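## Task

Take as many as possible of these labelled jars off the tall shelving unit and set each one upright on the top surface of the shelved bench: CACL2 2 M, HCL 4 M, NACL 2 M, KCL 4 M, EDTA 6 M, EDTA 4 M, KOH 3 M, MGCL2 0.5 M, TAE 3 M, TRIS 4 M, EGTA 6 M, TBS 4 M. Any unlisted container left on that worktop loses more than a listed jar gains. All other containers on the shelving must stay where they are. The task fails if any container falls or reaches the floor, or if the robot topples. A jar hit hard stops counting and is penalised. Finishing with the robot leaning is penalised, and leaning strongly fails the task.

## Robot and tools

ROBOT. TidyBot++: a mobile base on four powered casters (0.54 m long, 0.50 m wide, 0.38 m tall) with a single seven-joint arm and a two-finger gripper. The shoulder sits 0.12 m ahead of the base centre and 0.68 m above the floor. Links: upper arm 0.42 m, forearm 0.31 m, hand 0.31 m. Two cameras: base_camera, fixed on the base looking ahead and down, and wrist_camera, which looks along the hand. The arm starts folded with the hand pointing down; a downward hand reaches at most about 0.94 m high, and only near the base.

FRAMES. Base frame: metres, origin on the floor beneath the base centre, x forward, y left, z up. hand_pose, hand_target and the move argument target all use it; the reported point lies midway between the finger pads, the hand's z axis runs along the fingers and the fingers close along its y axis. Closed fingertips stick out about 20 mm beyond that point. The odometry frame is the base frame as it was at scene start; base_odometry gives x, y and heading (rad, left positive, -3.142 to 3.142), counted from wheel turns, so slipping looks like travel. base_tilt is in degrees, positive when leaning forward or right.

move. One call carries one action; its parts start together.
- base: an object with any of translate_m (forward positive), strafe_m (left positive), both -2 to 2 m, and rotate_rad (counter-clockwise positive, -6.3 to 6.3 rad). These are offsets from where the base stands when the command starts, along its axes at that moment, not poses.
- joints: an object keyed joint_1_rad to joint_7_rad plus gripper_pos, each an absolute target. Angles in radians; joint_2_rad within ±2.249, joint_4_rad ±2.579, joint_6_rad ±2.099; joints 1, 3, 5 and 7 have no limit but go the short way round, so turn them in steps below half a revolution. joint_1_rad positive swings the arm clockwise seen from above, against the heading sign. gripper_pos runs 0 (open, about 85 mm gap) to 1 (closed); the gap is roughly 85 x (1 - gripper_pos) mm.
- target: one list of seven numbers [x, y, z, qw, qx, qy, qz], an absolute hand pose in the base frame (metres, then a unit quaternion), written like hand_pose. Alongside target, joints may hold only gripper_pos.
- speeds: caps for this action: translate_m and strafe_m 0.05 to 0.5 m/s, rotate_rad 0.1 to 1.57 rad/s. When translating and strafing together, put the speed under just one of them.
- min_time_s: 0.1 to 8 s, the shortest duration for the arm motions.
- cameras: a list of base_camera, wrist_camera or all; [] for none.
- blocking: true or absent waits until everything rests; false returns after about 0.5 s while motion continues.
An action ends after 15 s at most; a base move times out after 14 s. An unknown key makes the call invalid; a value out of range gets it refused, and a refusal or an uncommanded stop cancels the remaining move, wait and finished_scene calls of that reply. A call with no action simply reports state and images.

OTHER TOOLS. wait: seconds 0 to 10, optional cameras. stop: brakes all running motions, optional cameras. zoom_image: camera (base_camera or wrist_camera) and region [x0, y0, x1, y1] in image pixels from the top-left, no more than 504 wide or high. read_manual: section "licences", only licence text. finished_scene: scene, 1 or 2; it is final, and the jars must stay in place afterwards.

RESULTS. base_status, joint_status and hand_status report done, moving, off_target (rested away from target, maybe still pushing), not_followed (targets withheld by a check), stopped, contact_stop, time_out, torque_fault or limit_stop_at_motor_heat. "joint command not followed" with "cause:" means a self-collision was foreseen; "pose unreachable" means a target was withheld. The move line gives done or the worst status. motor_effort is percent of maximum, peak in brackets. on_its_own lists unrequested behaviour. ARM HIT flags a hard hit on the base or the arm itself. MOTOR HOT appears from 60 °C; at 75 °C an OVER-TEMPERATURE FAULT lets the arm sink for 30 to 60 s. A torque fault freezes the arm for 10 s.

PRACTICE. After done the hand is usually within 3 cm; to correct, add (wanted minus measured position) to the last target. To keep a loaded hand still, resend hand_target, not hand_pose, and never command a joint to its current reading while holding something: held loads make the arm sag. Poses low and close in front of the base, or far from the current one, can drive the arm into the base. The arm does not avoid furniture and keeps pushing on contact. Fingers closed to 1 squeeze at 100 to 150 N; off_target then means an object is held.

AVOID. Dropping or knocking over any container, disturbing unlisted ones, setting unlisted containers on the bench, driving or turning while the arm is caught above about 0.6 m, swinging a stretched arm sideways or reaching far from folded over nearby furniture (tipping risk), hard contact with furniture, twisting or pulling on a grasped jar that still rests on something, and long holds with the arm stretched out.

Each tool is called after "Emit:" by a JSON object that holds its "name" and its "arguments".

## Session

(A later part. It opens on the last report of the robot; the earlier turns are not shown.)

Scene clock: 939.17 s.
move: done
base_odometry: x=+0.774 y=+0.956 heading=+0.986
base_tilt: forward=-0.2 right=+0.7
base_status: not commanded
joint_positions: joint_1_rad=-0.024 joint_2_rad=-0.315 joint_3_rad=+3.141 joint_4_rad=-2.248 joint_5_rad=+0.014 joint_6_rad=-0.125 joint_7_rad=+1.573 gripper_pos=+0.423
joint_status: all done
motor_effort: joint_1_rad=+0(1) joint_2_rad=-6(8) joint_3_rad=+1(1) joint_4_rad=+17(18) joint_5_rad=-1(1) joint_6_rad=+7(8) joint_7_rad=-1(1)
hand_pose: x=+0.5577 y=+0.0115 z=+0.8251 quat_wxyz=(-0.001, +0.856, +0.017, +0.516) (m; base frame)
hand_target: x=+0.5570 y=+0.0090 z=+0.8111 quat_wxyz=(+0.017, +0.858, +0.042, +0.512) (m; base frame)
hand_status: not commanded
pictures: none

Contact. Release.

Emit:
{"name": "move", "arguments": {"joints": {"gripper_pos": 0.33}, "cameras": ["wrist_camera"]}}

Emit:
{"name": "move", "arguments": {"joints": {"gripper_pos": 0.1}}}

Emit:
{"name": "move", "arguments": {"base": {"translate_m": -0.15}, "speeds": {"translate_m": 0.2}, "cameras": ["wrist_camera"]}}

Scene clock: 942.50 s.
move: done
base_odometry: x=+0.774 y=+0.956 heading=+0.986
base_tilt: forward=-0.2 right=+0.6
base_status: not commanded
joint_positions: joint_1_rad=-0.024 joint_2_rad=-0.313 joint_3_rad=+3.141 joint_4_rad=-2.259 joint_5_rad=+0.014 joint_6_rad=-0.124 joint_7_rad=+1.573 gripper_pos=+0.330
joint_status: all done
motor_effort: joint_1_rad=+0(1) joint_2_rad=-8(8) joint_3_rad=+1(2) joint_4_rad=+18(19) joint_5_rad=-1(2) joint_6_rad=+7(8) joint_7_rad=+0(1)
hand_pose: x=+0.5550 y=+0.0114 z=+0.8179 quat_wxyz=(-0.001, +0.860, +0.017, +0.510) (m; base frame)
hand_target: x=+0.5570 y=+0.0090 z=+0.8111 quat_wxyz=(+0.017, +0.858, +0.042, +0.512) (m; base frame)
hand_status: not commanded
pictures: wrist_camera
camera_calibration:
wrist_camera: T_world_to_cam=[[0.00371317, -0.999961, 0.00798026, 0.00622495], [-0.489379, -0.00877649, -0.872027, 1.03847], [0.872063, -0.000667392, -0.489393, 0.0470316], [0, 0, 0, 1]] pos_world=[0.467169, 0.0153702, 0.928543]

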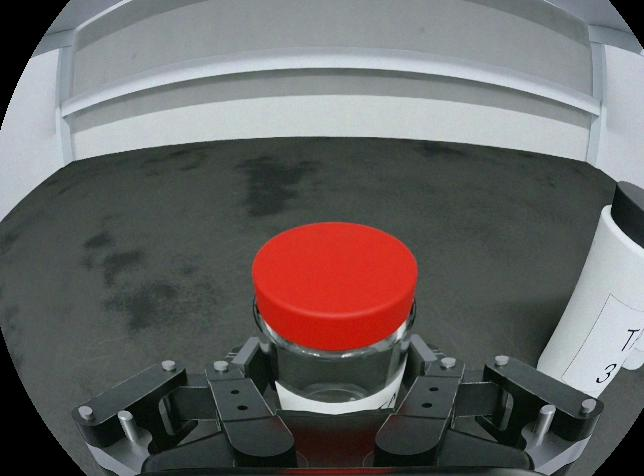

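Scene clock: 943.13 s.
move: done
base_odometry: x=+0.774 y=+0.956 heading=+0.986
base_tilt: forward=-0.1 right=+0.7
base_status: not commanded
joint_positions: joint_1_rad=-0.024 joint_2_rad=-0.313 joint_3_rad=+3.141 joint_4_rad=-2.259 joint_5_rad=+0.014 joint_6_rad=-0.124 joint_7_rad=+1.573 gripper_pos=+0.100
joint_status: all done
motor_effort: joint_1_rad=+0(1) joint_2_rad=-8(8) joint_3_rad=+1(2) joint_4_rad=+19(19) joint_5_rad=+0(1) joint_6_rad=+7(8) joint_7_rad=+0(1)
hand_pose: x=+0.5550 y=+0.0114 z=+0.8179 quat_wxyz=(-0.001, +0.860, +0.017, +0.510) (m; base frame)
hand_target: x=+0.5570 y=+0.0090 z=+0.8111 quat_wxyz=(+0.017, +0.858, +0.042, +0.512) (m; base frame)
hand_status: not commanded
pictures: none

Scene clock: 944.63 s.
move: done
base_odometry: x=+0.691 y=+0.831 heading=+0.987
base_tilt: forward=-0.2 right=+0.6
base_status: done
joint_positions: joint_1_rad=-0.024 joint_2_rad=-0.306 joint_3_rad=+3.141 joint_4_rad=-2.261 joint_5_rad=+0.014 joint_6_rad=-0.124 joint_7_rad=+1.573 gripper_pos=+0.100
joint_status: not commanded
motor_effort: joint_1_rad=+1(1) joint_2_rad=-8(10) joint_3_rad=+1(2) joint_4_rad=+19(19) joint_5_rad=-1(1) joint_6_rad=+7(8) joint_7_rad=-1(1)
hand_pose: x=+0.5556 y=+0.0114 z=+0.8139 quat_wxyz=(-0.001, +0.862, +0.017, +0.507) (m; base frame)
hand_target: x=+0.5570 y=+0.0090 z=+0.8111 quat_wxyz=(+0.017, +0.858, +0.042, +0.512) (m; base frame)
hand_status: not commanded
pictures: wrist_camera
camera_calibration:
wrist_camera: T_world_to_cam=[[0.00374199, -0.99996, 0.00808414, 0.00613657], [-0.496815, -0.00887493, -0.867811, 1.03579], [0.867848, -0.000768981, -0.496829, 0.0529336], [0, 0, 0, 1]] pos_world=[0.468636, 0.0153696, 0.925122]

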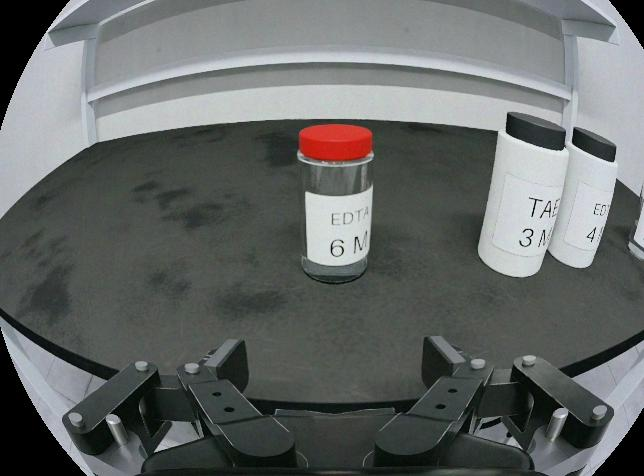

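Emit:
{"name": "move", "arguments": {"base": {"translate_m": -0.35}, "joints": {"gripper_pos": 0}}}

Emit:
{"name": "move", "arguments": {"base": {"translate_m": -1.574, "strafe_m": -0.132, "rotate_rad": 3.1416}, "speeds": {"rotate_rad": 1.2}, "joints": {"joint_2_rad": 0.61, "joint_4_rad": -1.95, "joint_6_rad": 0.53}, "cameras": ["wrist_camera", "base_camera"]}}

Scene clock: 972.03 s.
move: done
base_odometry: x=+0.498 y=+0.539 heading=+0.987
base_tilt: forward=-0.2 right=+0.7
base_status: done
joint_positions: joint_1_rad=-0.024 joint_2_rad=-0.306 joint_3_rad=+3.141 joint_4_rad=-2.263 joint_5_rad=+0.014 joint_6_rad=-0.123 joint_7_rad=+1.573 gripper_pos=+0.000
joint_status: all done
motor_effort: joint_1_rad=+1(1) joint_2_rad=-8(10) joint_3_rad=+1(2) joint_4_rad=+18(20) joint_5_rad=+0(1) joint_6_rad=+8(8) joint_7_rad=+0(1)
hand_pose: x=+0.5550 y=+0.0114 z=+0.8126 quat_wxyz=(-0.001, +0.862, +0.017, +0.506) (m; base frame)
hand_target: x=+0.5570 y=+0.0090 z=+0.8111 quat_wxyz=(+0.017, +0.858, +0.042, +0.512) (m; base frame)
hand_status: not commanded
pictures: none

Scene clock: 976.90 s.
move: done
base_odometry: x=-0.260 y=-0.847 heading=-2.154
base_tilt: forward=-0.1 right=+0.7
base_status: done
joint_positions: joint_1_rad=-0.026 joint_2_rad=+0.593 joint_3_rad=+3.139 joint_4_rad=-1.958 joint_5_rad=+0.014 joint_6_rad=+0.487 joint_7_rad=+1.573 gripper_pos=+0.000
joint_status: all done
motor_effort: joint_1_rad=+0(5) joint_2_rad=-30(32) joint_3_rad=+0(3) joint_4_rad=+13(19) joint_5_rad=-1(2) joint_6_rad=+8(9) joint_7_rad=+0(1)
hand_pose: x=+0.8032 y=+0.0225 z=+0.6223 quat_wxyz=(-0.007, +0.858, +0.020, +0.513) (m; base frame)
hand_target: x=+0.8114 y=+0.0215 z=+0.6260 quat_wxyz=(+0.006, +0.848, +0.045, +0.527) (m; base frame)
hand_status: not commanded
pictures: base_camera, wrist_camera
camera_calibration:
wrist_camera: T_world_to_cam=[[0.0137713, -0.999905, 0.000813855, 0.0142817], [-0.483997, -0.00737814, -0.875038, 0.98694], [0.874961, 0.0116565, -0.484053, -0.271049], [0, 0, 0, 1]] pos_world=[0.714637, 0.0247216, 0.732397]

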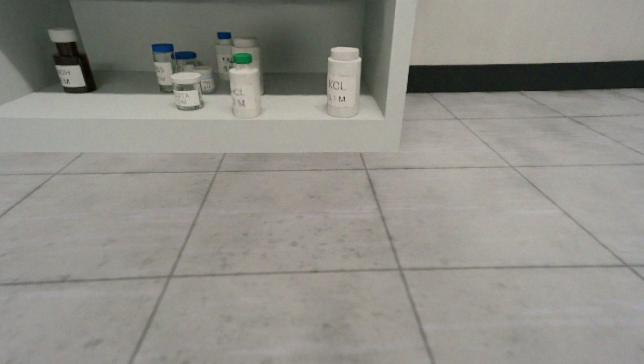

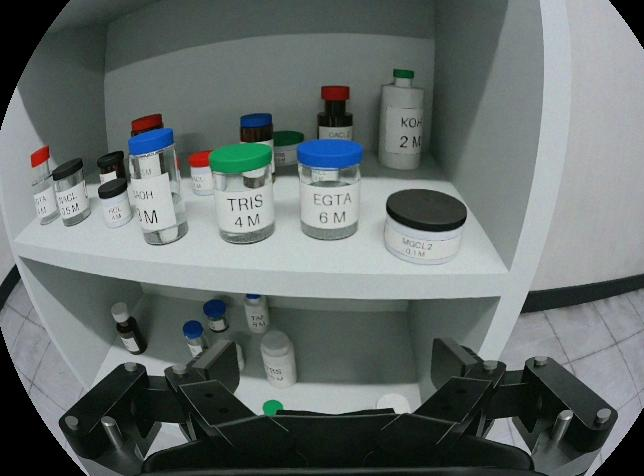

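Emit:
{"name": "zoom_image", "arguments": {"camera": "wrist_camera", "region": [10, 60, 260, 260]}}

Emit:
{"name": "zoom_image", "arguments": {"camera": "wrist_camera", "region": [200, 60, 480, 280]}}

Emit:
{"name": "zoom_image", "arguments": {"camera": "base_camera", "region": [40, 20, 380, 130]}}

Emit:
{"name": "zoom_image", "arguments": {"camera": "wrist_camera", "region": [90, 280, 430, 430]}}

Scaled by 2.016.

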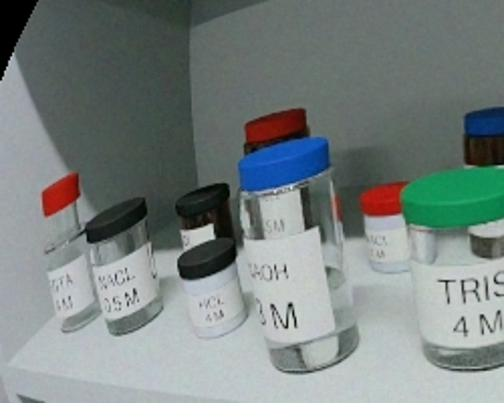

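Scaled by 1.800.

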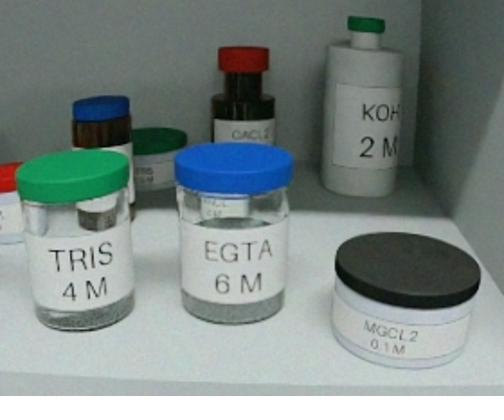

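Scaled by 1.482.

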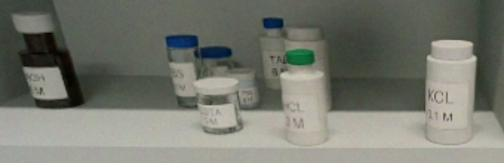

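Scaled by 1.482.

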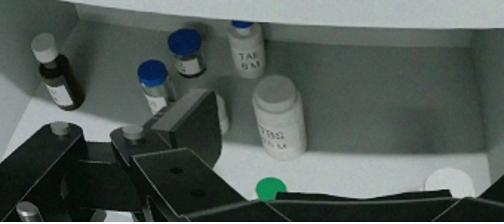

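Emit:
{"name": "move", "arguments": {"base": {"translate_m": 0.15}, "speeds": {"translate_m": 0.3}, "cameras": ["wrist_camera"]}}

Scene clock: 998.90 s.
move: done
base_odometry: x=-0.342 y=-0.972 heading=-2.154
base_tilt: forward=-0.1 right=+0.6
base_status: done
joint_positions: joint_1_rad=-0.026 joint_2_rad=+0.597 joint_3_rad=+3.139 joint_4_rad=-1.952 joint_5_rad=+0.014 joint_6_rad=+0.489 joint_7_rad=+1.573 gripper_pos=+0.000
joint_status: not commanded
motor_effort: joint_1_rad=+1(2) joint_2_rad=-30(33) joint_3_rad=+1(1) joint_4_rad=+13(14) joint_5_rad=+0(1) joint_6_rad=+7(8) joint_7_rad=-1(1)
hand_pose: x=+0.8056 y=+0.0225 z=+0.6230 quat_wxyz=(-0.007, +0.857, +0.020, +0.515) (m; base frame)
hand_target: x=+0.8114 y=+0.0215 z=+0.6260 quat_wxyz=(+0.006, +0.848, +0.045, +0.527) (m; base frame)
hand_status: not commanded
pictures: wrist_camera
camera_calibration:
wrist_camera: T_world_to_cam=[[0.0137221, -0.999906, 0.000779207, 0.014316], [-0.480473, -0.00727713, -0.876979, 0.987033], [0.876902, 0.0116596, -0.480528, -0.276549], [0, 0, 0, 1]] pos_world=[0.716553, 0.0247219, 0.732707]

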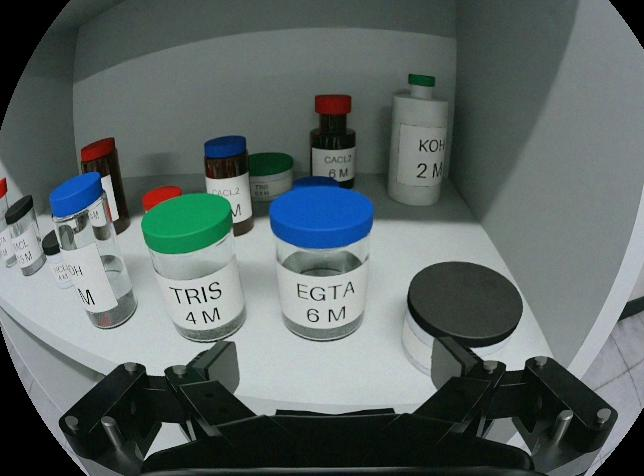

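Emit:
{"name": "move", "arguments": {"base": {"translate_m": 0.071, "strafe_m": 0.198, "rotate_rad": -0.2}, "speeds": {"translate_m": 0.2, "rotate_rad": 0.25}, "joints": {"joint_2_rad": 0.92, "joint_4_rad": -2.10, "joint_6_rad": 1.265}, "min_time_s": 1.5, "cameras": ["wrist_camera"]}}

Scene clock: 1042.57 s.
move: done
base_odometry: x=-0.216 y=-1.140 heading=-2.354
base_tilt: forward=-0.2 right=+0.6
base_status: done
joint_positions: joint_1_rad=-0.024 joint_2_rad=+0.900 joint_3_rad=+3.140 joint_4_rad=-2.085 joint_5_rad=+0.014 joint_6_rad=+1.217 joint_7_rad=+1.573 gripper_pos=+0.000
joint_status: all done
motor_effort: joint_1_rad=+1(4) joint_2_rad=-32(34) joint_3_rad=+0(3) joint_4_rad=+7(14) joint_5_rad=-1(2) joint_6_rad=+8(9) joint_7_rad=+0(1)
hand_pose: x=+0.8024 y=+0.0231 z=+0.5716 quat_wxyz=(-0.011, +0.773, +0.017, +0.634) (m; base frame)
hand_target: x=+0.7973 y=+0.0268 z=+0.5676 quat_wxyz=(-0.005, +0.768, +0.040, +0.639) (m; base frame)
hand_status: not commanded
pictures: wrist_camera
camera_calibration:
wrist_camera: T_world_to_cam=[[0.0165427, -0.99979, -0.0121352, 0.0200388], [-0.209122, 0.00840874, -0.977853, 0.779991], [0.97775, 0.0187141, -0.208939, -0.534736], [0, 0, 0, 1]] pos_world=[0.685621, 0.0234829, 0.651233]

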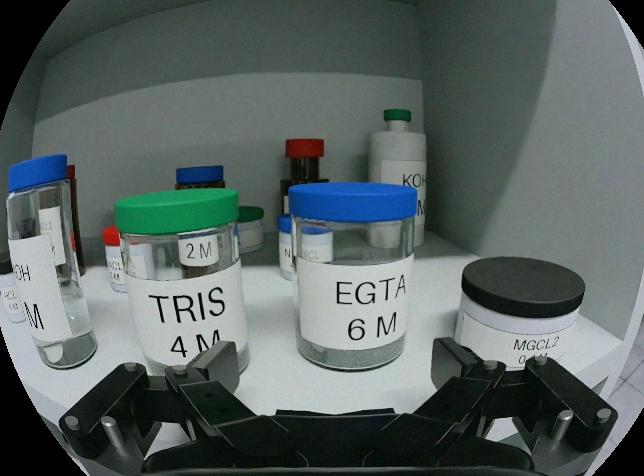

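Emit:
{"name": "move", "arguments": {"base": {"strafe_m": 0.079, "rotate_rad": -0.1}, "speeds": {"strafe_m": 0.15, "rotate_rad": 0.2}, "joints": {"joint_2_rad": 0.825, "joint_4_rad": -2.112, "joint_6_rad": 1.115}, "cameras": ["wrist_camera"]}}

Scene clock: 1080.40 s.
move: done
base_odometry: x=-0.160 y=-1.196 heading=-2.455
base_tilt: forward=-0.1 right=+0.6
base_status: done
joint_positions: joint_1_rad=-0.024 joint_2_rad=+0.860 joint_3_rad=+3.139 joint_4_rad=-2.096 joint_5_rad=+0.014 joint_6_rad=+1.148 joint_7_rad=+1.573 gripper_pos=+0.000
joint_status: all done
motor_effort: joint_1_rad=+1(4) joint_2_rad=-32(34) joint_3_rad=+0(2) joint_4_rad=+8(8) joint_5_rad=+0(2) joint_6_rad=+8(9) joint_7_rad=-1(1)
hand_pose: x=+0.7980 y=+0.0229 z=+0.5745 quat_wxyz=(-0.011, +0.786, +0.017, +0.619) (m; base frame)
hand_target: x=+0.7928 y=+0.0260 z=+0.5821 quat_wxyz=(-0.003, +0.789, +0.041, +0.613) (m; base frame)
hand_status: not commanded
pictures: wrist_camera
camera_calibration:
wrist_camera: T_world_to_cam=[[0.016017, -0.999809, -0.0112184, 0.0198983], [-0.246968, 0.00691628, -0.968999, 0.807069], [0.968891, 0.018291, -0.24681, -0.501094], [0, 0, 0, 1]] pos_world=[0.684507, 0.0234781, 0.658597]

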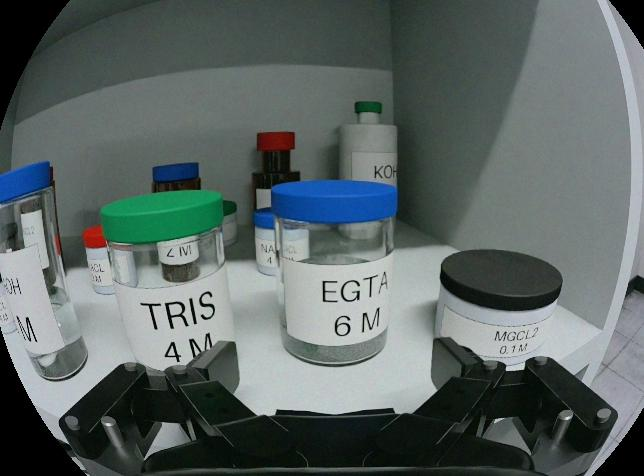

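Emit:
{"name": "move", "arguments": {"base": {"translate_m": 0.05}, "speeds": {"translate_m": 0.1}, "joints": {"joint_2_rad": 0.80}, "cameras": ["wrist_camera"]}}

Emit:
{"name": "zoom_image", "arguments": {"camera": "wrist_camera", "region": [60, 140, 360, 340]}}

Scene clock: 1085.97 s.
move: done
base_odometry: x=-0.199 y=-1.228 heading=-2.455
base_tilt: forward=-0.2 right=+0.6
base_status: done
joint_positions: joint_1_rad=-0.024 joint_2_rad=+0.838 joint_3_rad=+3.139 joint_4_rad=-2.102 joint_5_rad=+0.014 joint_6_rad=+1.148 joint_7_rad=+1.573 gripper_pos=+0.000
joint_status: all done
motor_effort: joint_1_rad=+0(1) joint_2_rad=-31(33) joint_3_rad=+0(1) joint_4_rad=+8(10) joint_5_rad=+0(1) joint_6_rad=+9(9) joint_7_rad=-1(1)
hand_pose: x=+0.7979 y=+0.0229 z=+0.5869 quat_wxyz=(-0.011, +0.781, +0.017, +0.625) (m; base frame)
hand_target: x=+0.7951 y=+0.0260 z=+0.5990 quat_wxyz=(-0.003, +0.781, +0.041, +0.623) (m; base frame)
hand_status: not commanded
pictures: wrist_camera
camera_calibration:
wrist_camera: T_world_to_cam=[[0.0162195, -0.999805, -0.0112844, 0.0199479], [-0.232017, 0.00721434, -0.972685, 0.809279], [0.972576, 0.0183946, -0.231855, -0.509584], [0, 0, 0, 1]] pos_world=[0.683053, 0.0234792, 0.669249]

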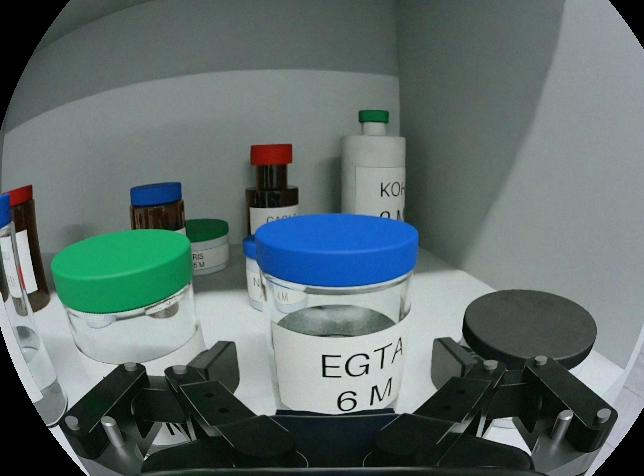

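Scaled by 1.680.

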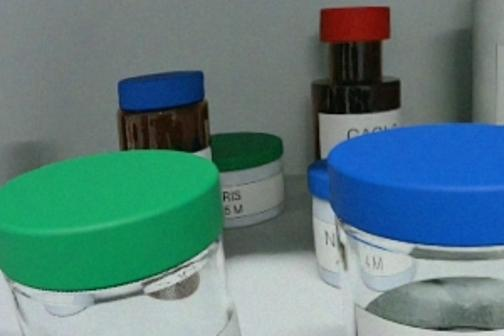

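Emit:
{"name": "move", "arguments": {"base": {"translate_m": -0.07}, "speeds": {"translate_m": 0.2}, "joints": {"joint_2_rad": 0.79}}}

Emit:
{"name": "move", "arguments": {"base": {"strafe_m": -0.084, "translate_m": 0.007, "rotate_rad": 0.1}, "speeds": {"strafe_m": 0.15, "rotate_rad": 0.2}, "cameras": ["wrist_camera"]}}

Scene clock: 1116.63 s.
move: done
base_odometry: x=-0.144 y=-1.184 heading=-2.455
base_tilt: forward=-0.2 right=+0.7
base_status: done
joint_positions: joint_1_rad=-0.024 joint_2_rad=+0.829 joint_3_rad=+3.139 joint_4_rad=-2.108 joint_5_rad=+0.014 joint_6_rad=+1.148 joint_7_rad=+1.573 gripper_pos=+0.000
joint_status: all done
motor_effort: joint_1_rad=+1(2) joint_2_rad=-31(33) joint_3_rad=+0(1) joint_4_rad=+8(10) joint_5_rad=+0(1) joint_6_rad=+8(9) joint_7_rad=+0(1)
hand_pose: x=+0.7966 y=+0.0228 z=+0.5908 quat_wxyz=(-0.011, +0.780, +0.017, +0.626) (m; base frame)
hand_target: x=+0.7959 y=+0.0261 z=+0.6057 quat_wxyz=(-0.002, +0.778, +0.041, +0.627) (m; base frame)
hand_status: not commanded
pictures: none

Scene clock: 1117.83 s.
move: done
base_odometry: x=-0.203 y=-1.123 heading=-2.354
base_tilt: forward=-0.2 right=+0.6
base_status: done
joint_positions: joint_1_rad=-0.017 joint_2_rad=+0.829 joint_3_rad=+3.141 joint_4_rad=-2.108 joint_5_rad=+0.014 joint_6_rad=+1.148 joint_7_rad=+1.573 gripper_pos=+0.000
joint_status: not commanded
motor_effort: joint_1_rad=+1(5) joint_2_rad=-31(32) joint_3_rad=+1(3) joint_4_rad=+8(9) joint_5_rad=-1(2) joint_6_rad=+8(9) joint_7_rad=-1(1)
hand_pose: x=+0.7968 y=+0.0176 z=+0.5910 quat_wxyz=(-0.008, +0.780, +0.014, +0.626) (m; base frame)
hand_target: x=+0.7959 y=+0.0261 z=+0.6057 quat_wxyz=(-0.002, +0.778, +0.041, +0.627) (m; base frame)
hand_status: not commanded
pictures: wrist_camera
camera_calibration:
wrist_camera: T_world_to_cam=[[0.00856494, -0.99991, -0.0103714, 0.0201904], [-0.228552, 0.00813972, -0.973498, 0.810771], [0.973494, 0.0107084, -0.228462, -0.510096], [0, 0, 0, 1]] pos_world=[0.681706, 0.0190514, 0.672955]

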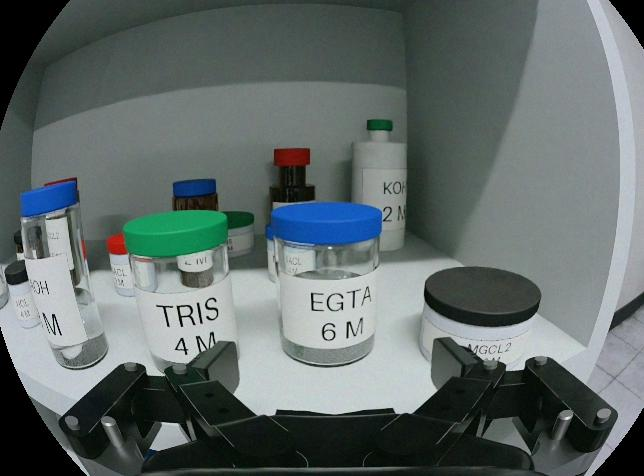

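Emit:
{"name": "move", "arguments": {"base": {"translate_m": 0.08, "strafe_m": 0.006}, "speeds": {"translate_m": 0.1}, "cameras": ["wrist_camera"]}}

Scene clock: 1121.63 s.
move: done
base_odometry: x=-0.255 y=-1.184 heading=-2.354
base_tilt: forward=-0.1 right=+0.6
base_status: done
joint_positions: joint_1_rad=-0.017 joint_2_rad=+0.827 joint_3_rad=+3.141 joint_4_rad=-2.108 joint_5_rad=+0.014 joint_6_rad=+1.148 joint_7_rad=+1.573 gripper_pos=+0.000
joint_status: not commanded
motor_effort: joint_1_rad=+1(1) joint_2_rad=-31(33) joint_3_rad=+0(1) joint_4_rad=+8(9) joint_5_rad=-1(2) joint_6_rad=+9(9) joint_7_rad=-1(1)
hand_pose: x=+0.7969 y=+0.0176 z=+0.5919 quat_wxyz=(-0.008, +0.779, +0.014, +0.626) (m; base frame)
hand_target: x=+0.7959 y=+0.0261 z=+0.6057 quat_wxyz=(-0.002, +0.778, +0.041, +0.627) (m; base frame)
hand_status: not commanded
pictures: wrist_camera
camera_calibration:
wrist_camera: T_world_to_cam=[[0.00857842, -0.99991, -0.0103607, 0.0201812], [-0.227369, 0.00813925, -0.973775, 0.810837], [0.973771, 0.0107092, -0.227279, -0.510924], [0, 0, 0, 1]] pos_world=[0.681709, 0.0190514, 0.673659]

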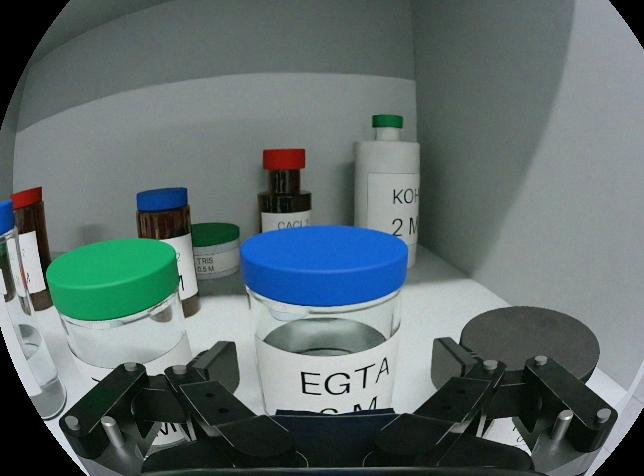

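Emit:
{"name": "move", "arguments": {"base": {"translate_m": -0.1}, "speeds": {"translate_m": 0.2}, "joints": {"joint_2_rad": 0.775, "gripper_pos": 0.04}}}

Emit:
{"name": "move", "arguments": {"base": {"strafe_m": -0.174, "translate_m": 0.042, "rotate_rad": 0.2}, "speeds": {"strafe_m": 0.2, "rotate_rad": 0.25}, "cameras": ["wrist_camera"]}}

Scene clock: 1153.00 s.
move: done
base_odometry: x=-0.185 y=-1.113 heading=-2.354
base_tilt: forward=-0.2 right=+0.6
base_status: done
joint_positions: joint_1_rad=-0.017 joint_2_rad=+0.814 joint_3_rad=+3.141 joint_4_rad=-2.110 joint_5_rad=+0.014 joint_6_rad=+1.148 joint_7_rad=+1.573 gripper_pos=+0.040
joint_status: all done
motor_effort: joint_1_rad=+0(1) joint_2_rad=-31(33) joint_3_rad=+0(1) joint_4_rad=+9(10) joint_5_rad=+0(2) joint_6_rad=+8(9) joint_7_rad=-1(1)
hand_pose: x=+0.7975 y=+0.0176 z=+0.6008 quat_wxyz=(-0.008, +0.775, +0.014, +0.631) (m; base frame)
hand_target: x=+0.7970 y=+0.0261 z=+0.6159 quat_wxyz=(-0.002, +0.774, +0.041, +0.632) (m; base frame)
hand_status: not commanded
pictures: none

Scene clock: 1154.70 s.
move: done
base_odometry: x=-0.338 y=-1.020 heading=-2.154
base_tilt: forward=-0.2 right=+0.7
base_status: done
joint_positions: joint_1_rad=-0.015 joint_2_rad=+0.813 joint_3_rad=+3.142 joint_4_rad=-2.110 joint_5_rad=+0.014 joint_6_rad=+1.148 joint_7_rad=+1.573 gripper_pos=+0.040
joint_status: not commanded
motor_effort: joint_1_rad=+0(5) joint_2_rad=-31(32) joint_3_rad=+1(3) joint_4_rad=+8(9) joint_5_rad=-1(2) joint_6_rad=+8(9) joint_7_rad=-1(1)
hand_pose: x=+0.7976 y=+0.0153 z=+0.6010 quat_wxyz=(-0.007, +0.775, +0.013, +0.631) (m; base frame)
hand_target: x=+0.7970 y=+0.0261 z=+0.6159 quat_wxyz=(-0.002, +0.774, +0.041, +0.632) (m; base frame)
hand_status: not commanded
pictures: wrist_camera
camera_calibration:
wrist_camera: T_world_to_cam=[[0.00545706, -0.999943, -0.00918328, 0.0197747], [-0.214867, 0.00779641, -0.976612, 0.81163], [0.976628, 0.00730262, -0.214812, -0.519215], [0, 0, 0, 1]] pos_world=[0.681365, 0.0172374, 0.681296]

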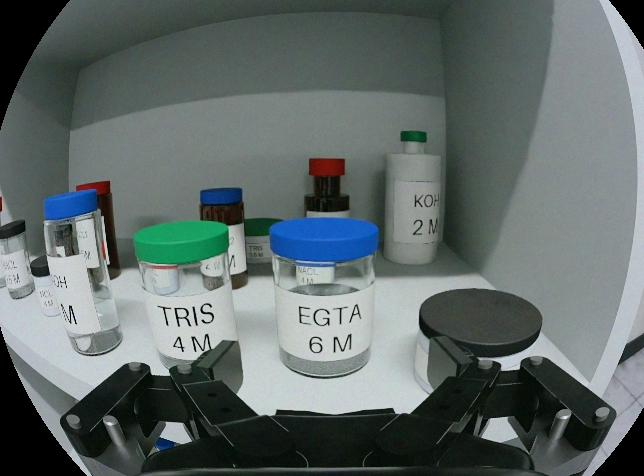

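Emit:
{"name": "move", "arguments": {"base": {"strafe_m": 0.009, "translate_m": 0.06}, "speeds": {"translate_m": 0.1}, "cameras": ["wrist_camera"]}}

Scene clock: 1158.13 s.
move: done
base_odometry: x=-0.363 y=-1.075 heading=-2.154
base_tilt: forward=-0.1 right=+0.7
base_status: done
joint_positions: joint_1_rad=-0.015 joint_2_rad=+0.812 joint_3_rad=+3.142 joint_4_rad=-2.110 joint_5_rad=+0.014 joint_6_rad=+1.148 joint_7_rad=+1.573 gripper_pos=+0.040
joint_status: not commanded
motor_effort: joint_1_rad=+0(1) joint_2_rad=-31(32) joint_3_rad=+0(1) joint_4_rad=+8(10) joint_5_rad=+0(1) joint_6_rad=+9(9) joint_7_rad=-1(1)
hand_pose: x=+0.7977 y=+0.0153 z=+0.6018 quat_wxyz=(-0.007, +0.775, +0.013, +0.632) (m; base frame)
hand_target: x=+0.7970 y=+0.0261 z=+0.6159 quat_wxyz=(-0.002, +0.774, +0.041, +0.632) (m; base frame)
hand_status: not commanded
pictures: wrist_camera
camera_calibration:
wrist_camera: T_world_to_cam=[[0.0054688, -0.999943, -0.00917599, 0.0197681], [-0.213679, 0.00779565, -0.976873, 0.811687], [0.976889, 0.00730304, -0.213624, -0.520055], [0, 0, 0, 1]] pos_world=[0.681368, 0.0172374, 0.682]

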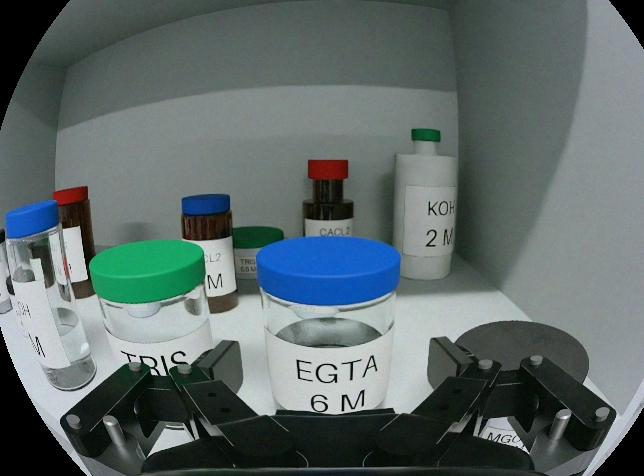

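Emit:
{"name": "move", "arguments": {"base": {"strafe_m": 0.004, "translate_m": 0.035}, "speeds": {"translate_m": 0.08}, "cameras": ["wrist_camera"]}}

Scene clock: 1163.77 s.
move: done
base_odometry: x=-0.379 y=-1.107 heading=-2.154
base_tilt: forward=-0.1 right=+0.6
base_status: done
joint_positions: joint_1_rad=-0.015 joint_2_rad=+0.811 joint_3_rad=+3.142 joint_4_rad=-2.110 joint_5_rad=+0.014 joint_6_rad=+1.148 joint_7_rad=+1.573 gripper_pos=+0.040
joint_status: not commanded
motor_effort: joint_1_rad=+1(2) joint_2_rad=-31(32) joint_3_rad=+0(1) joint_4_rad=+8(10) joint_5_rad=+0(1) joint_6_rad=+8(9) joint_7_rad=-1(1)
hand_pose: x=+0.7977 y=+0.0153 z=+0.6023 quat_wxyz=(-0.007, +0.775, +0.013, +0.632) (m; base frame)
hand_target: x=+0.7970 y=+0.0261 z=+0.6159 quat_wxyz=(-0.002, +0.774, +0.041, +0.632) (m; base frame)
hand_status: not commanded
pictures: wrist_camera
camera_calibration:
wrist_camera: T_world_to_cam=[[0.00547577, -0.999943, -0.00917177, 0.0197642], [-0.212989, 0.0077952, -0.977023, 0.811713], [0.977039, 0.00730344, -0.212935, -0.520544], [0, 0, 0, 1]] pos_world=[0.68137, 0.0172374, 0.682403]

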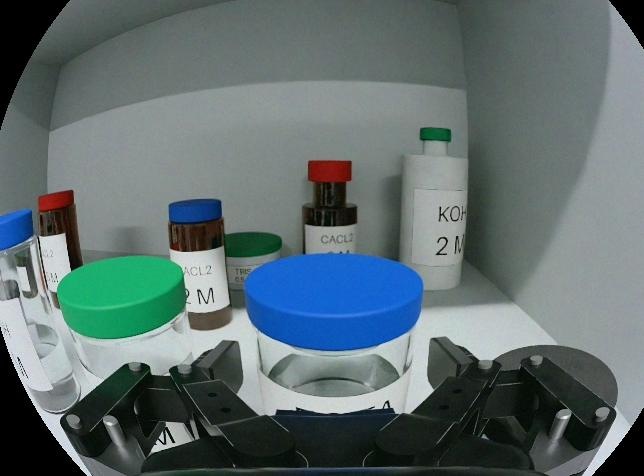

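Emit:
{"name": "move", "arguments": {"base": {"translate_m": 0.021}, "speeds": {"translate_m": 0.08}, "joints": {"joint_2_rad": 0.84}, "cameras": ["wrist_camera"]}}

Scene clock: 1173.70 s.
move: done
base_odometry: x=-0.391 y=-1.124 heading=-2.154
base_tilt: forward=-0.1 right=+0.7
base_status: done
joint_positions: joint_1_rad=-0.015 joint_2_rad=+0.829 joint_3_rad=+3.142 joint_4_rad=-2.109 joint_5_rad=+0.014 joint_6_rad=+1.148 joint_7_rad=+1.575 gripper_pos=+0.040
joint_status: all done
motor_effort: joint_1_rad=+1(1) joint_2_rad=-29(33) joint_3_rad=+1(1) joint_4_rad=+6(10) joint_5_rad=+0(1) joint_6_rad=+7(9) joint_7_rad=-1(1)
hand_pose: x=+0.7965 y=+0.0153 z=+0.5906 quat_wxyz=(-0.006, +0.780, +0.014, +0.626) (m; base frame)
hand_target: x=+0.7913 y=+0.0260 z=+0.5720 quat_wxyz=(-0.003, +0.794, +0.041, +0.607) (m; base frame)
hand_status: not commanded
pictures: wrist_camera
camera_calibration:
wrist_camera: T_world_to_cam=[[0.00566226, -0.999954, -0.00770042, 0.0186537], [-0.22931, 0.00619695, -0.973334, 0.810873], [0.973337, 0.00727706, -0.229265, -0.509262], [0, 0, 0, 1]] pos_world=[0.681519, 0.0173339, 0.672638]

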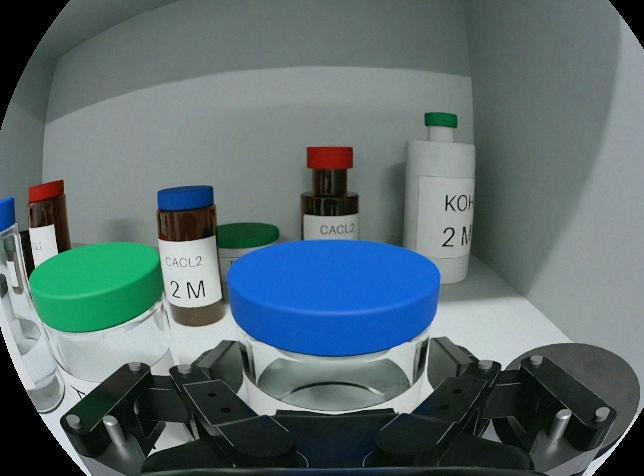

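Emit:
{"name": "move", "arguments": {"joints": {"gripper_pos": 0.12}}}

Emit:
{"name": "move", "arguments": {"joints": {"gripper_pos": 0.22}, "cameras": ["wrist_camera"]}}

Scene clock: 1178.13 s.
move: done
base_odometry: x=-0.391 y=-1.124 heading=-2.154
base_tilt: forward=-0.2 right=+0.6
base_status: not commanded
joint_positions: joint_1_rad=-0.015 joint_2_rad=+0.829 joint_3_rad=+3.142 joint_4_rad=-2.109 joint_5_rad=+0.014 joint_6_rad=+1.148 joint_7_rad=+1.576 gripper_pos=+0.120
joint_status: all done
motor_effort: joint_1_rad=+0(0) joint_2_rad=-27(29) joint_3_rad=+0(1) joint_4_rad=+6(7) joint_5_rad=+0(1) joint_6_rad=+5(6) joint_7_rad=-2(2)
hand_pose: x=+0.7965 y=+0.0153 z=+0.5906 quat_wxyz=(-0.006, +0.780, +0.014, +0.626) (m; base frame)
hand_target: x=+0.7913 y=+0.0260 z=+0.5720 quat_wxyz=(-0.003, +0.794, +0.041, +0.607) (m; base frame)
hand_status: not commanded
pictures: none

Scene clock: 1178.67 s.
move: done
base_odometry: x=-0.391 y=-1.124 heading=-2.154
base_tilt: forward=-0.1 right=+0.6
base_status: not commanded
joint_positions: joint_1_rad=-0.015 joint_2_rad=+0.829 joint_3_rad=+3.142 joint_4_rad=-2.108 joint_5_rad=+0.014 joint_6_rad=+1.148 joint_7_rad=+1.576 gripper_pos=+0.214
joint_status: all done
motor_effort: joint_1_rad=+0(1) joint_2_rad=-26(27) joint_3_rad=+0(1) joint_4_rad=+5(6) joint_5_rad=+0(1) joint_6_rad=+4(5) joint_7_rad=-1(2)
hand_pose: x=+0.7967 y=+0.0153 z=+0.5910 quat_wxyz=(-0.006, +0.780, +0.014, +0.626) (m; base frame)
hand_target: x=+0.7913 y=+0.0260 z=+0.5720 quat_wxyz=(-0.003, +0.794, +0.041, +0.607) (m; base frame)
hand_status: not commanded
pictures: wrist_camera
camera_calibration:
wrist_camera: T_world_to_cam=[[0.0060081, -0.999963, -0.00613253, 0.0174613], [-0.228705, 0.00459602, -0.973485, 0.810898], [0.973477, 0.00725134, -0.228669, -0.509789], [0, 0, 0, 1]] pos_world=[0.681619, 0.0174304, 0.672931]

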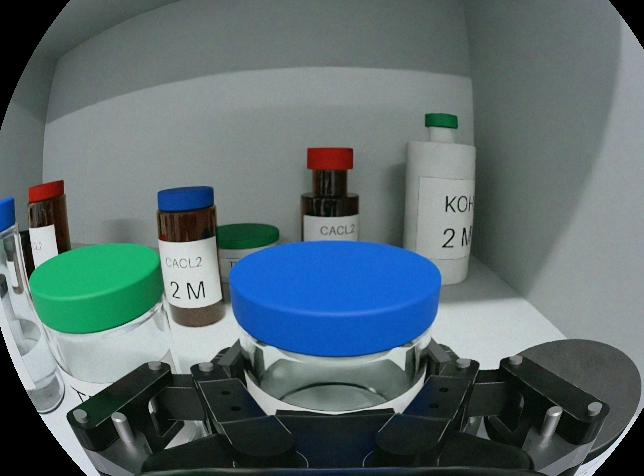

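Emit:
{"name": "move", "arguments": {"joints": {"gripper_pos": 0.34}}}

Emit:
{"name": "move", "arguments": {"joints": {"joint_2_rad": 0.65, "joint_4_rad": -2.10, "joint_6_rad": 0.95}, "min_time_s": 1.5, "cameras": ["wrist_camera"]}}

Scene clock: 1184.03 s.
move: off_target
base_odometry: x=-0.391 y=-1.124 heading=-2.154
base_tilt: forward=-0.2 right=+0.6
base_status: not commanded
joint_positions: joint_1_rad=-0.015 joint_2_rad=+0.829 joint_3_rad=+3.142 joint_4_rad=-2.108 joint_5_rad=+0.014 joint_6_rad=+1.148 joint_7_rad=+1.576 gripper_pos=+0.235
joint_status: gripper_pos off_target (ended at +0.235, target +0.340)
motor_effort: joint_1_rad=+0(0) joint_2_rad=-25(26) joint_3_rad=+1(1) joint_4_rad=+5(6) joint_5_rad=+0(1) joint_6_rad=+3(4) joint_7_rad=-1(1)
hand_pose: x=+0.7968 y=+0.0153 z=+0.5911 quat_wxyz=(-0.006, +0.780, +0.014, +0.626) (m; base frame)
hand_target: x=+0.7913 y=+0.0260 z=+0.5720 quat_wxyz=(-0.003, +0.794, +0.041, +0.607) (m; base frame)
hand_status: not commanded
pictures: none

Scene clock: 1186.10 s.
move: done
base_odometry: x=-0.391 y=-1.124 heading=-2.154
base_tilt: forward=-0.2 right=+0.7
base_status: not commanded
joint_positions: joint_1_rad=-0.015 joint_2_rad=+0.709 joint_3_rad=+3.142 joint_4_rad=-2.107 joint_5_rad=+0.014 joint_6_rad=+0.979 joint_7_rad=+1.576 gripper_pos=+0.235
joint_status: all done
motor_effort: joint_1_rad=+1(1) joint_2_rad=-33(35) joint_3_rad=+1(1) joint_4_rad=+12(12) joint_5_rad=-1(2) joint_6_rad=+11(12) joint_7_rad=+0(1)
hand_pose: x=+0.7937 y=+0.0148 z=+0.6211 quat_wxyz=(-0.005, +0.795, +0.015, +0.607) (m; base frame)
hand_target: x=+0.7962 y=+0.0250 z=+0.6554 quat_wxyz=(+0.000, +0.782, +0.042, +0.622) (m; base frame)
hand_status: not commanded
pictures: wrist_camera
camera_calibration:
wrist_camera: T_world_to_cam=[[0.00505391, -0.999981, -0.003445, 0.0163091], [-0.275481, 0.00191948, -0.961305, 0.869075], [0.961293, 0.00580738, -0.275466, -0.461196], [0, 0, 0, 1]] pos_world=[0.682676, 0.017319, 0.708458]

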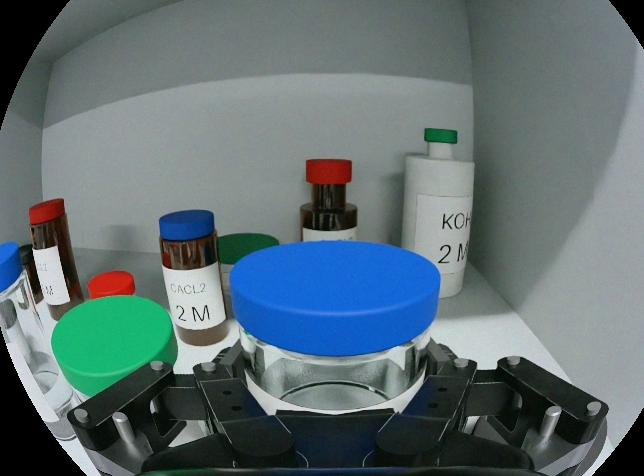

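Emit:
{"name": "move", "arguments": {"base": {"translate_m": -0.12}, "speeds": {"translate_m": 0.12}, "joints": {"joint_2_rad": 0.6}, "cameras": ["wrist_camera"]}}

Emit:
{"name": "move", "arguments": {"base": {"translate_m": -0.35}, "speeds": {"translate_m": 0.35}, "joints": {"joint_2_rad": -0.22, "joint_4_rad": -2.24, "joint_6_rad": 0.22}, "min_time_s": 2, "cameras": ["wrist_camera"]}}

Scene clock: 1200.77 s.
move: done
base_odometry: x=-0.325 y=-1.024 heading=-2.154
base_tilt: forward=-0.1 right=+0.6
base_status: done
joint_positions: joint_1_rad=-0.015 joint_2_rad=+0.655 joint_3_rad=+3.142 joint_4_rad=-2.107 joint_5_rad=+0.014 joint_6_rad=+0.974 joint_7_rad=+1.576 gripper_pos=+0.235
joint_status: all done
motor_effort: joint_1_rad=+0(2) joint_2_rad=-33(36) joint_3_rad=+0(1) joint_4_rad=+12(14) joint_5_rad=-1(2) joint_6_rad=+11(12) joint_7_rad=-1(1)
hand_pose: x=+0.7955 y=+0.0148 z=+0.6567 quat_wxyz=(-0.005, +0.779, +0.015, +0.626) (m; base frame)
hand_target: x=+0.7967 y=+0.0250 z=+0.6893 quat_wxyz=(+0.001, +0.766, +0.042, +0.641) (m; base frame)
hand_status: not commanded
pictures: wrist_camera
camera_calibration:
wrist_camera: T_world_to_cam=[[0.00516897, -0.999979, -0.00389387, 0.0166793], [-0.227173, 0.00261785, -0.973851, 0.873622], [0.973841, 0.00591838, -0.227155, -0.494898], [0, 0, 0, 1]] pos_world=[0.680329, 0.0173209, 0.738424]

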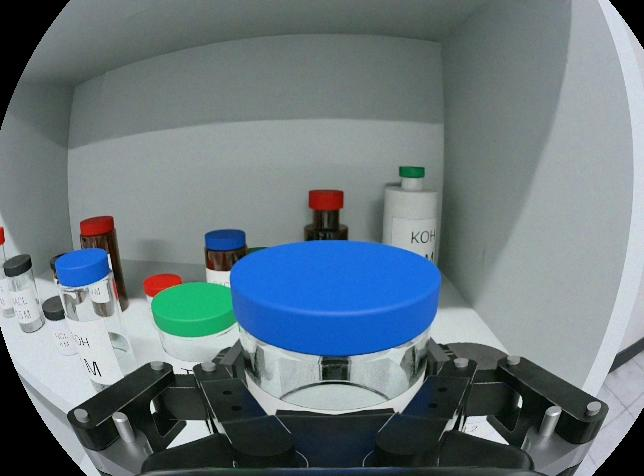

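Scene clock: 1203.30 s.
move: done
base_odometry: x=-0.132 y=-0.732 heading=-2.154
base_tilt: forward=-0.2 right=+0.6
base_status: done
joint_positions: joint_1_rad=-0.015 joint_2_rad=-0.182 joint_3_rad=+3.142 joint_4_rad=-2.233 joint_5_rad=+0.014 joint_6_rad=+0.253 joint_7_rad=+1.576 gripper_pos=+0.235
joint_status: all done
motor_effort: joint_1_rad=+1(2) joint_2_rad=-14(36) joint_3_rad=+1(2) joint_4_rad=+22(22) joint_5_rad=-1(1) joint_6_rad=+11(13) joint_7_rad=+0(1)
hand_pose: x=+0.6249 y=+0.0097 z=+0.8801 quat_wxyz=(+0.000, +0.783, +0.014, +0.622) (m; base frame)
hand_target: x=+0.6133 y=+0.0139 z=+0.8851 quat_wxyz=(+0.015, +0.782, +0.041, +0.621) (m; base frame)
hand_status: not commanded
pictures: wrist_camera
camera_calibration:
wrist_camera: T_world_to_cam=[[-0.00179084, -0.999994, 0.00305954, 0.0114443], [-0.237602, -0.00254642, -0.971359, 1.05693], [0.971361, -0.00246651, -0.237596, -0.267136], [0, 0, 0, 1]] pos_world=[0.510635, 0.0134767, 0.96315]

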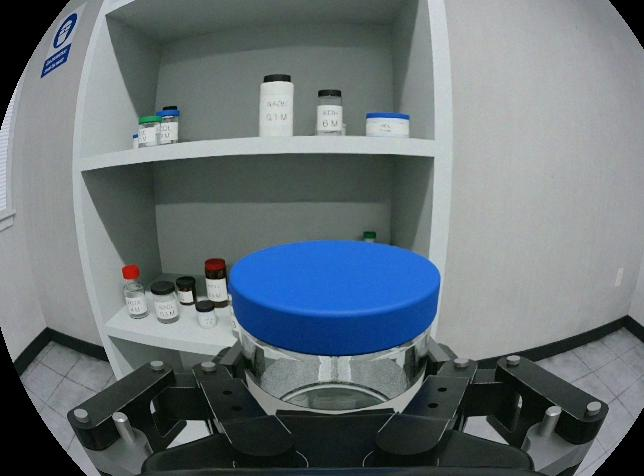

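Emit:
{"name": "move", "arguments": {"base": {"translate_m": -1.634, "strafe_m": -0.301, "rotate_rad": -3.1416}, "speeds": {"rotate_rad": 1.0}, "cameras": ["wrist_camera"]}}

Scene clock: 1210.43 s.
move: done
base_odometry: x=+0.517 y=+0.798 heading=+0.987
base_tilt: forward=-0.2 right=+0.7
base_status: done
joint_positions: joint_1_rad=-0.016 joint_2_rad=-0.183 joint_3_rad=+3.142 joint_4_rad=-2.234 joint_5_rad=+0.014 joint_6_rad=+0.249 joint_7_rad=+1.576 gripper_pos=+0.235
joint_status: not commanded
motor_effort: joint_1_rad=+1(3) joint_2_rad=-14(17) joint_3_rad=+1(4) joint_4_rad=+21(22) joint_5_rad=-1(2) joint_6_rad=+11(12) joint_7_rad=+0(1)
hand_pose: x=+0.6241 y=+0.0103 z=+0.8791 quat_wxyz=(+0.000, +0.784, +0.015, +0.621) (m; base frame)
hand_target: x=+0.6133 y=+0.0139 z=+0.8851 quat_wxyz=(+0.015, +0.782, +0.041, +0.621) (m; base frame)
hand_status: not commanded
pictures: wrist_camera
camera_calibration:
wrist_camera: T_world_to_cam=[[-0.000619011, -0.999995, 0.00320802, 0.0112083], [-0.240779, -0.0029646, -0.970575, 1.05699], [0.97058, -0.00137322, -0.240776, -0.263359], [0, 0, 0, 1]] pos_world=[0.510118, 0.0139802, 0.962438]

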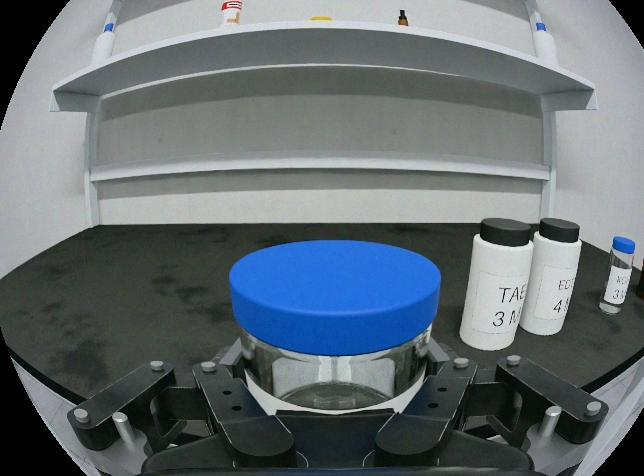

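Emit:
{"name": "move", "arguments": {"base": {"strafe_m": 0.13}, "speeds": {"strafe_m": 0.3}, "cameras": ["wrist_camera"]}}

Scene clock: 1222.73 s.
move: done
base_odometry: x=+0.408 y=+0.870 heading=+0.987
base_tilt: forward=-0.2 right=+0.7
base_status: done
joint_positions: joint_1_rad=-0.018 joint_2_rad=-0.183 joint_3_rad=+3.138 joint_4_rad=-2.234 joint_5_rad=+0.014 joint_6_rad=+0.249 joint_7_rad=+1.576 gripper_pos=+0.235
joint_status: not commanded
motor_effort: joint_1_rad=+0(3) joint_2_rad=-14(14) joint_3_rad=+2(4) joint_4_rad=+21(22) joint_5_rad=-1(1) joint_6_rad=+11(12) joint_7_rad=+0(1)
hand_pose: x=+0.6239 y=+0.0136 z=+0.8789 quat_wxyz=(-0.002, +0.784, +0.017, +0.621) (m; base frame)
hand_target: x=+0.6133 y=+0.0139 z=+0.8851 quat_wxyz=(+0.015, +0.782, +0.041, +0.621) (m; base frame)
hand_status: not commanded
pictures: wrist_camera
camera_calibration:
wrist_camera: T_world_to_cam=[[0.00552967, -0.999977, 0.00404424, 0.00988611], [-0.24126, -0.00525893, -0.970446, 1.05699], [0.970445, 0.00439054, -0.241284, -0.262691], [0, 0, 0, 1]] pos_world=[0.509883, 0.0165979, 0.962332]

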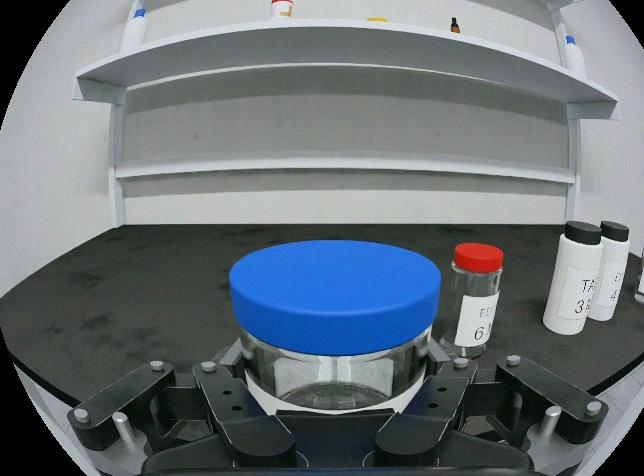

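Emit:
{"name": "move", "arguments": {"base": {"translate_m": 0.204, "strafe_m": 0.012}, "speeds": {"translate_m": 0.2}, "cameras": ["wrist_camera"]}}

Emit:
{"name": "move", "arguments": {"joints": {"joint_2_rad": -0.115, "joint_4_rad": -2.345, "joint_6_rad": 0.40}, "min_time_s": 1.2}}

Scene clock: 1232.53 s.
move: done
base_odometry: x=+0.510 y=+1.047 heading=+0.987
base_tilt: forward=-0.2 right=+0.7
base_status: done
joint_positions: joint_1_rad=-0.018 joint_2_rad=-0.190 joint_3_rad=+3.138 joint_4_rad=-2.236 joint_5_rad=+0.014 joint_6_rad=+0.248 joint_7_rad=+1.576 gripper_pos=+0.235
joint_status: not commanded
motor_effort: joint_1_rad=+0(1) joint_2_rad=-14(16) joint_3_rad=+1(2) joint_4_rad=+20(22) joint_5_rad=+0(2) joint_6_rad=+11(12) joint_7_rad=-1(1)
hand_pose: x=+0.6222 y=+0.0135 z=+0.8807 quat_wxyz=(-0.002, +0.783, +0.017, +0.622) (m; base frame)
hand_target: x=+0.6133 y=+0.0139 z=+0.8851 quat_wxyz=(+0.015, +0.782, +0.041, +0.621) (m; base frame)
hand_status: not commanded
pictures: wrist_camera
camera_calibration:
wrist_camera: T_world_to_cam=[[0.00551515, -0.999977, 0.00406409, 0.00987965], [-0.237774, -0.00525896, -0.971306, 1.05694], [0.971305, 0.00439056, -0.237798, -0.264216], [0, 0, 0, 1]] pos_world=[0.507894, 0.0165979, 0.963744]

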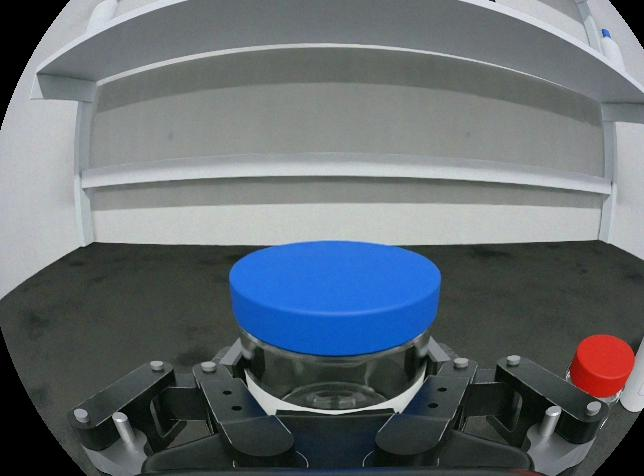

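Scene clock: 1234.03 s.
move: done
base_odometry: x=+0.510 y=+1.047 heading=+0.987
base_tilt: forward=-0.2 right=+0.6
base_status: not commanded
joint_positions: joint_1_rad=-0.018 joint_2_rad=-0.123 joint_3_rad=+3.138 joint_4_rad=-2.335 joint_5_rad=+0.014 joint_6_rad=+0.338 joint_7_rad=+1.576 gripper_pos=+0.235
joint_status: all done
motor_effort: joint_1_rad=+1(1) joint_2_rad=-14(15) joint_3_rad=+1(2) joint_4_rad=+19(22) joint_5_rad=-1(2) joint_6_rad=+10(12) joint_7_rad=-1(1)
hand_pose: x=+0.6162 y=+0.0137 z=+0.8186 quat_wxyz=(-0.002, +0.806, +0.018, +0.592) (m; base frame)
hand_target: x=+0.6198 y=+0.0162 z=+0.8274 quat_wxyz=(+0.011, +0.791, +0.043, +0.610) (m; base frame)
hand_status: not commanded
pictures: none

Emit:
{"name": "move", "arguments": {"joints": {"joint_2_rad": -0.11, "joint_4_rad": -2.355, "joint_6_rad": 0.51}, "min_time_s": 1}}

Emit:
{"name": "move", "arguments": {"joints": {"joint_2_rad": -0.095, "joint_4_rad": -2.375, "joint_6_rad": 0.545}, "min_time_s": 0.8}}

Scene clock: 1239.60 s.
move: done
base_odometry: x=+0.510 y=+1.047 heading=+0.987
base_tilt: forward=-0.1 right=+0.7
base_status: not commanded
joint_positions: joint_1_rad=-0.018 joint_2_rad=-0.117 joint_3_rad=+3.138 joint_4_rad=-2.347 joint_5_rad=+0.014 joint_6_rad=+0.441 joint_7_rad=+1.576 gripper_pos=+0.235
joint_status: all done
motor_effort: joint_1_rad=+0(1) joint_2_rad=-15(15) joint_3_rad=+1(2) joint_4_rad=+20(21) joint_5_rad=-1(1) joint_6_rad=+11(12) joint_7_rad=-1(1)
hand_pose: x=+0.6220 y=+0.0143 z=+0.8399 quat_wxyz=(-0.003, +0.780, +0.018, +0.626) (m; base frame)
hand_target: x=+0.6252 y=+0.0175 z=+0.8528 quat_wxyz=(+0.010, +0.762, +0.042, +0.647) (m; base frame)
hand_status: not commanded
pictures: none

Scene clock: 1240.70 s.
move: done
base_odometry: x=+0.510 y=+1.047 heading=+0.987
base_tilt: forward=-0.2 right=+0.6
base_status: not commanded
joint_positions: joint_1_rad=-0.018 joint_2_rad=-0.101 joint_3_rad=+3.138 joint_4_rad=-2.368 joint_5_rad=+0.014 joint_6_rad=+0.476 joint_7_rad=+1.576 gripper_pos=+0.235
joint_status: all done
motor_effort: joint_1_rad=+0(1) joint_2_rad=-15(16) joint_3_rad=+1(2) joint_4_rad=+20(20) joint_5_rad=-1(1) joint_6_rad=+11(12) joint_7_rad=+0(1)
hand_pose: x=+0.6214 y=+0.0144 z=+0.8311 quat_wxyz=(-0.003, +0.780, +0.018, +0.625) (m; base frame)
hand_target: x=+0.6244 y=+0.0179 z=+0.8450 quat_wxyz=(+0.009, +0.762, +0.042, +0.647) (m; base frame)
hand_status: not commanded
pictures: none

Emit:
{"name": "move", "arguments": {"joints": {"joint_2_rad": -0.086, "joint_4_rad": -2.385, "joint_6_rad": 0.565}, "min_time_s": 0.8}}

Emit:
{"name": "move", "arguments": {"joints": {"joint_2_rad": -0.079, "joint_4_rad": -2.395, "joint_6_rad": 0.58}, "min_time_s": 0.8}}

Emit:
{"name": "move", "arguments": {"joints": {"joint_2_rad": -0.072, "joint_4_rad": -2.405, "joint_6_rad": 0.595}, "min_time_s": 0.8}}

Scene clock: 1245.57 s.
move: done
base_odometry: x=+0.510 y=+1.047 heading=+0.987
base_tilt: forward=-0.2 right=+0.6
base_status: not commanded
joint_positions: joint_1_rad=-0.018 joint_2_rad=-0.093 joint_3_rad=+3.138 joint_4_rad=-2.377 joint_5_rad=+0.014 joint_6_rad=+0.497 joint_7_rad=+1.576 gripper_pos=+0.235
joint_status: all done
motor_effort: joint_1_rad=+1(1) joint_2_rad=-15(16) joint_3_rad=+1(1) joint_4_rad=+19(20) joint_5_rad=-1(1) joint_6_rad=+11(13) joint_7_rad=-1(1)
hand_pose: x=+0.6214 y=+0.0145 z=+0.8278 quat_wxyz=(-0.004, +0.779, +0.018, +0.626) (m; base frame)
hand_target: x=+0.6243 y=+0.0181 z=+0.8411 quat_wxyz=(+0.009, +0.761, +0.042, +0.647) (m; base frame)
hand_status: not commanded
pictures: none

Scene clock: 1246.67 s.
move: done
base_odometry: x=+0.510 y=+1.047 heading=+0.987
base_tilt: forward=-0.2 right=+0.6
base_status: not commanded
joint_positions: joint_1_rad=-0.018 joint_2_rad=-0.086 joint_3_rad=+3.138 joint_4_rad=-2.387 joint_5_rad=+0.014 joint_6_rad=+0.512 joint_7_rad=+1.576 gripper_pos=+0.235
joint_status: all done
motor_effort: joint_1_rad=+0(1) joint_2_rad=-15(16) joint_3_rad=+0(2) joint_4_rad=+19(20) joint_5_rad=-1(1) joint_6_rad=+12(12) joint_7_rad=+0(1)
hand_pose: x=+0.6206 y=+0.0145 z=+0.8235 quat_wxyz=(-0.004, +0.780, +0.018, +0.626) (m; base frame)
hand_target: x=+0.6235 y=+0.0183 z=+0.8368 quat_wxyz=(+0.009, +0.762, +0.042, +0.646) (m; base frame)
hand_status: not commanded
pictures: none

Scene clock: 1247.77 s.
move: done
base_odometry: x=+0.510 y=+1.047 heading=+0.987
base_tilt: forward=-0.2 right=+0.6
base_status: not commanded
joint_positions: joint_1_rad=-0.018 joint_2_rad=-0.079 joint_3_rad=+3.138 joint_4_rad=-2.397 joint_5_rad=+0.014 joint_6_rad=+0.527 joint_7_rad=+1.576 gripper_pos=+0.235
joint_status: all done
motor_effort: joint_1_rad=+1(1) joint_2_rad=-15(16) joint_3_rad=+1(1) joint_4_rad=+19(20) joint_5_rad=+0(1) joint_6_rad=+12(12) joint_7_rad=-1(1)
hand_pose: x=+0.6198 y=+0.0145 z=+0.8193 quat_wxyz=(-0.004, +0.781, +0.018, +0.625) (m; base frame)
hand_target: x=+0.6227 y=+0.0184 z=+0.8325 quat_wxyz=(+0.008, +0.763, +0.042, +0.645) (m; base frame)
hand_status: not commanded
pictures: none


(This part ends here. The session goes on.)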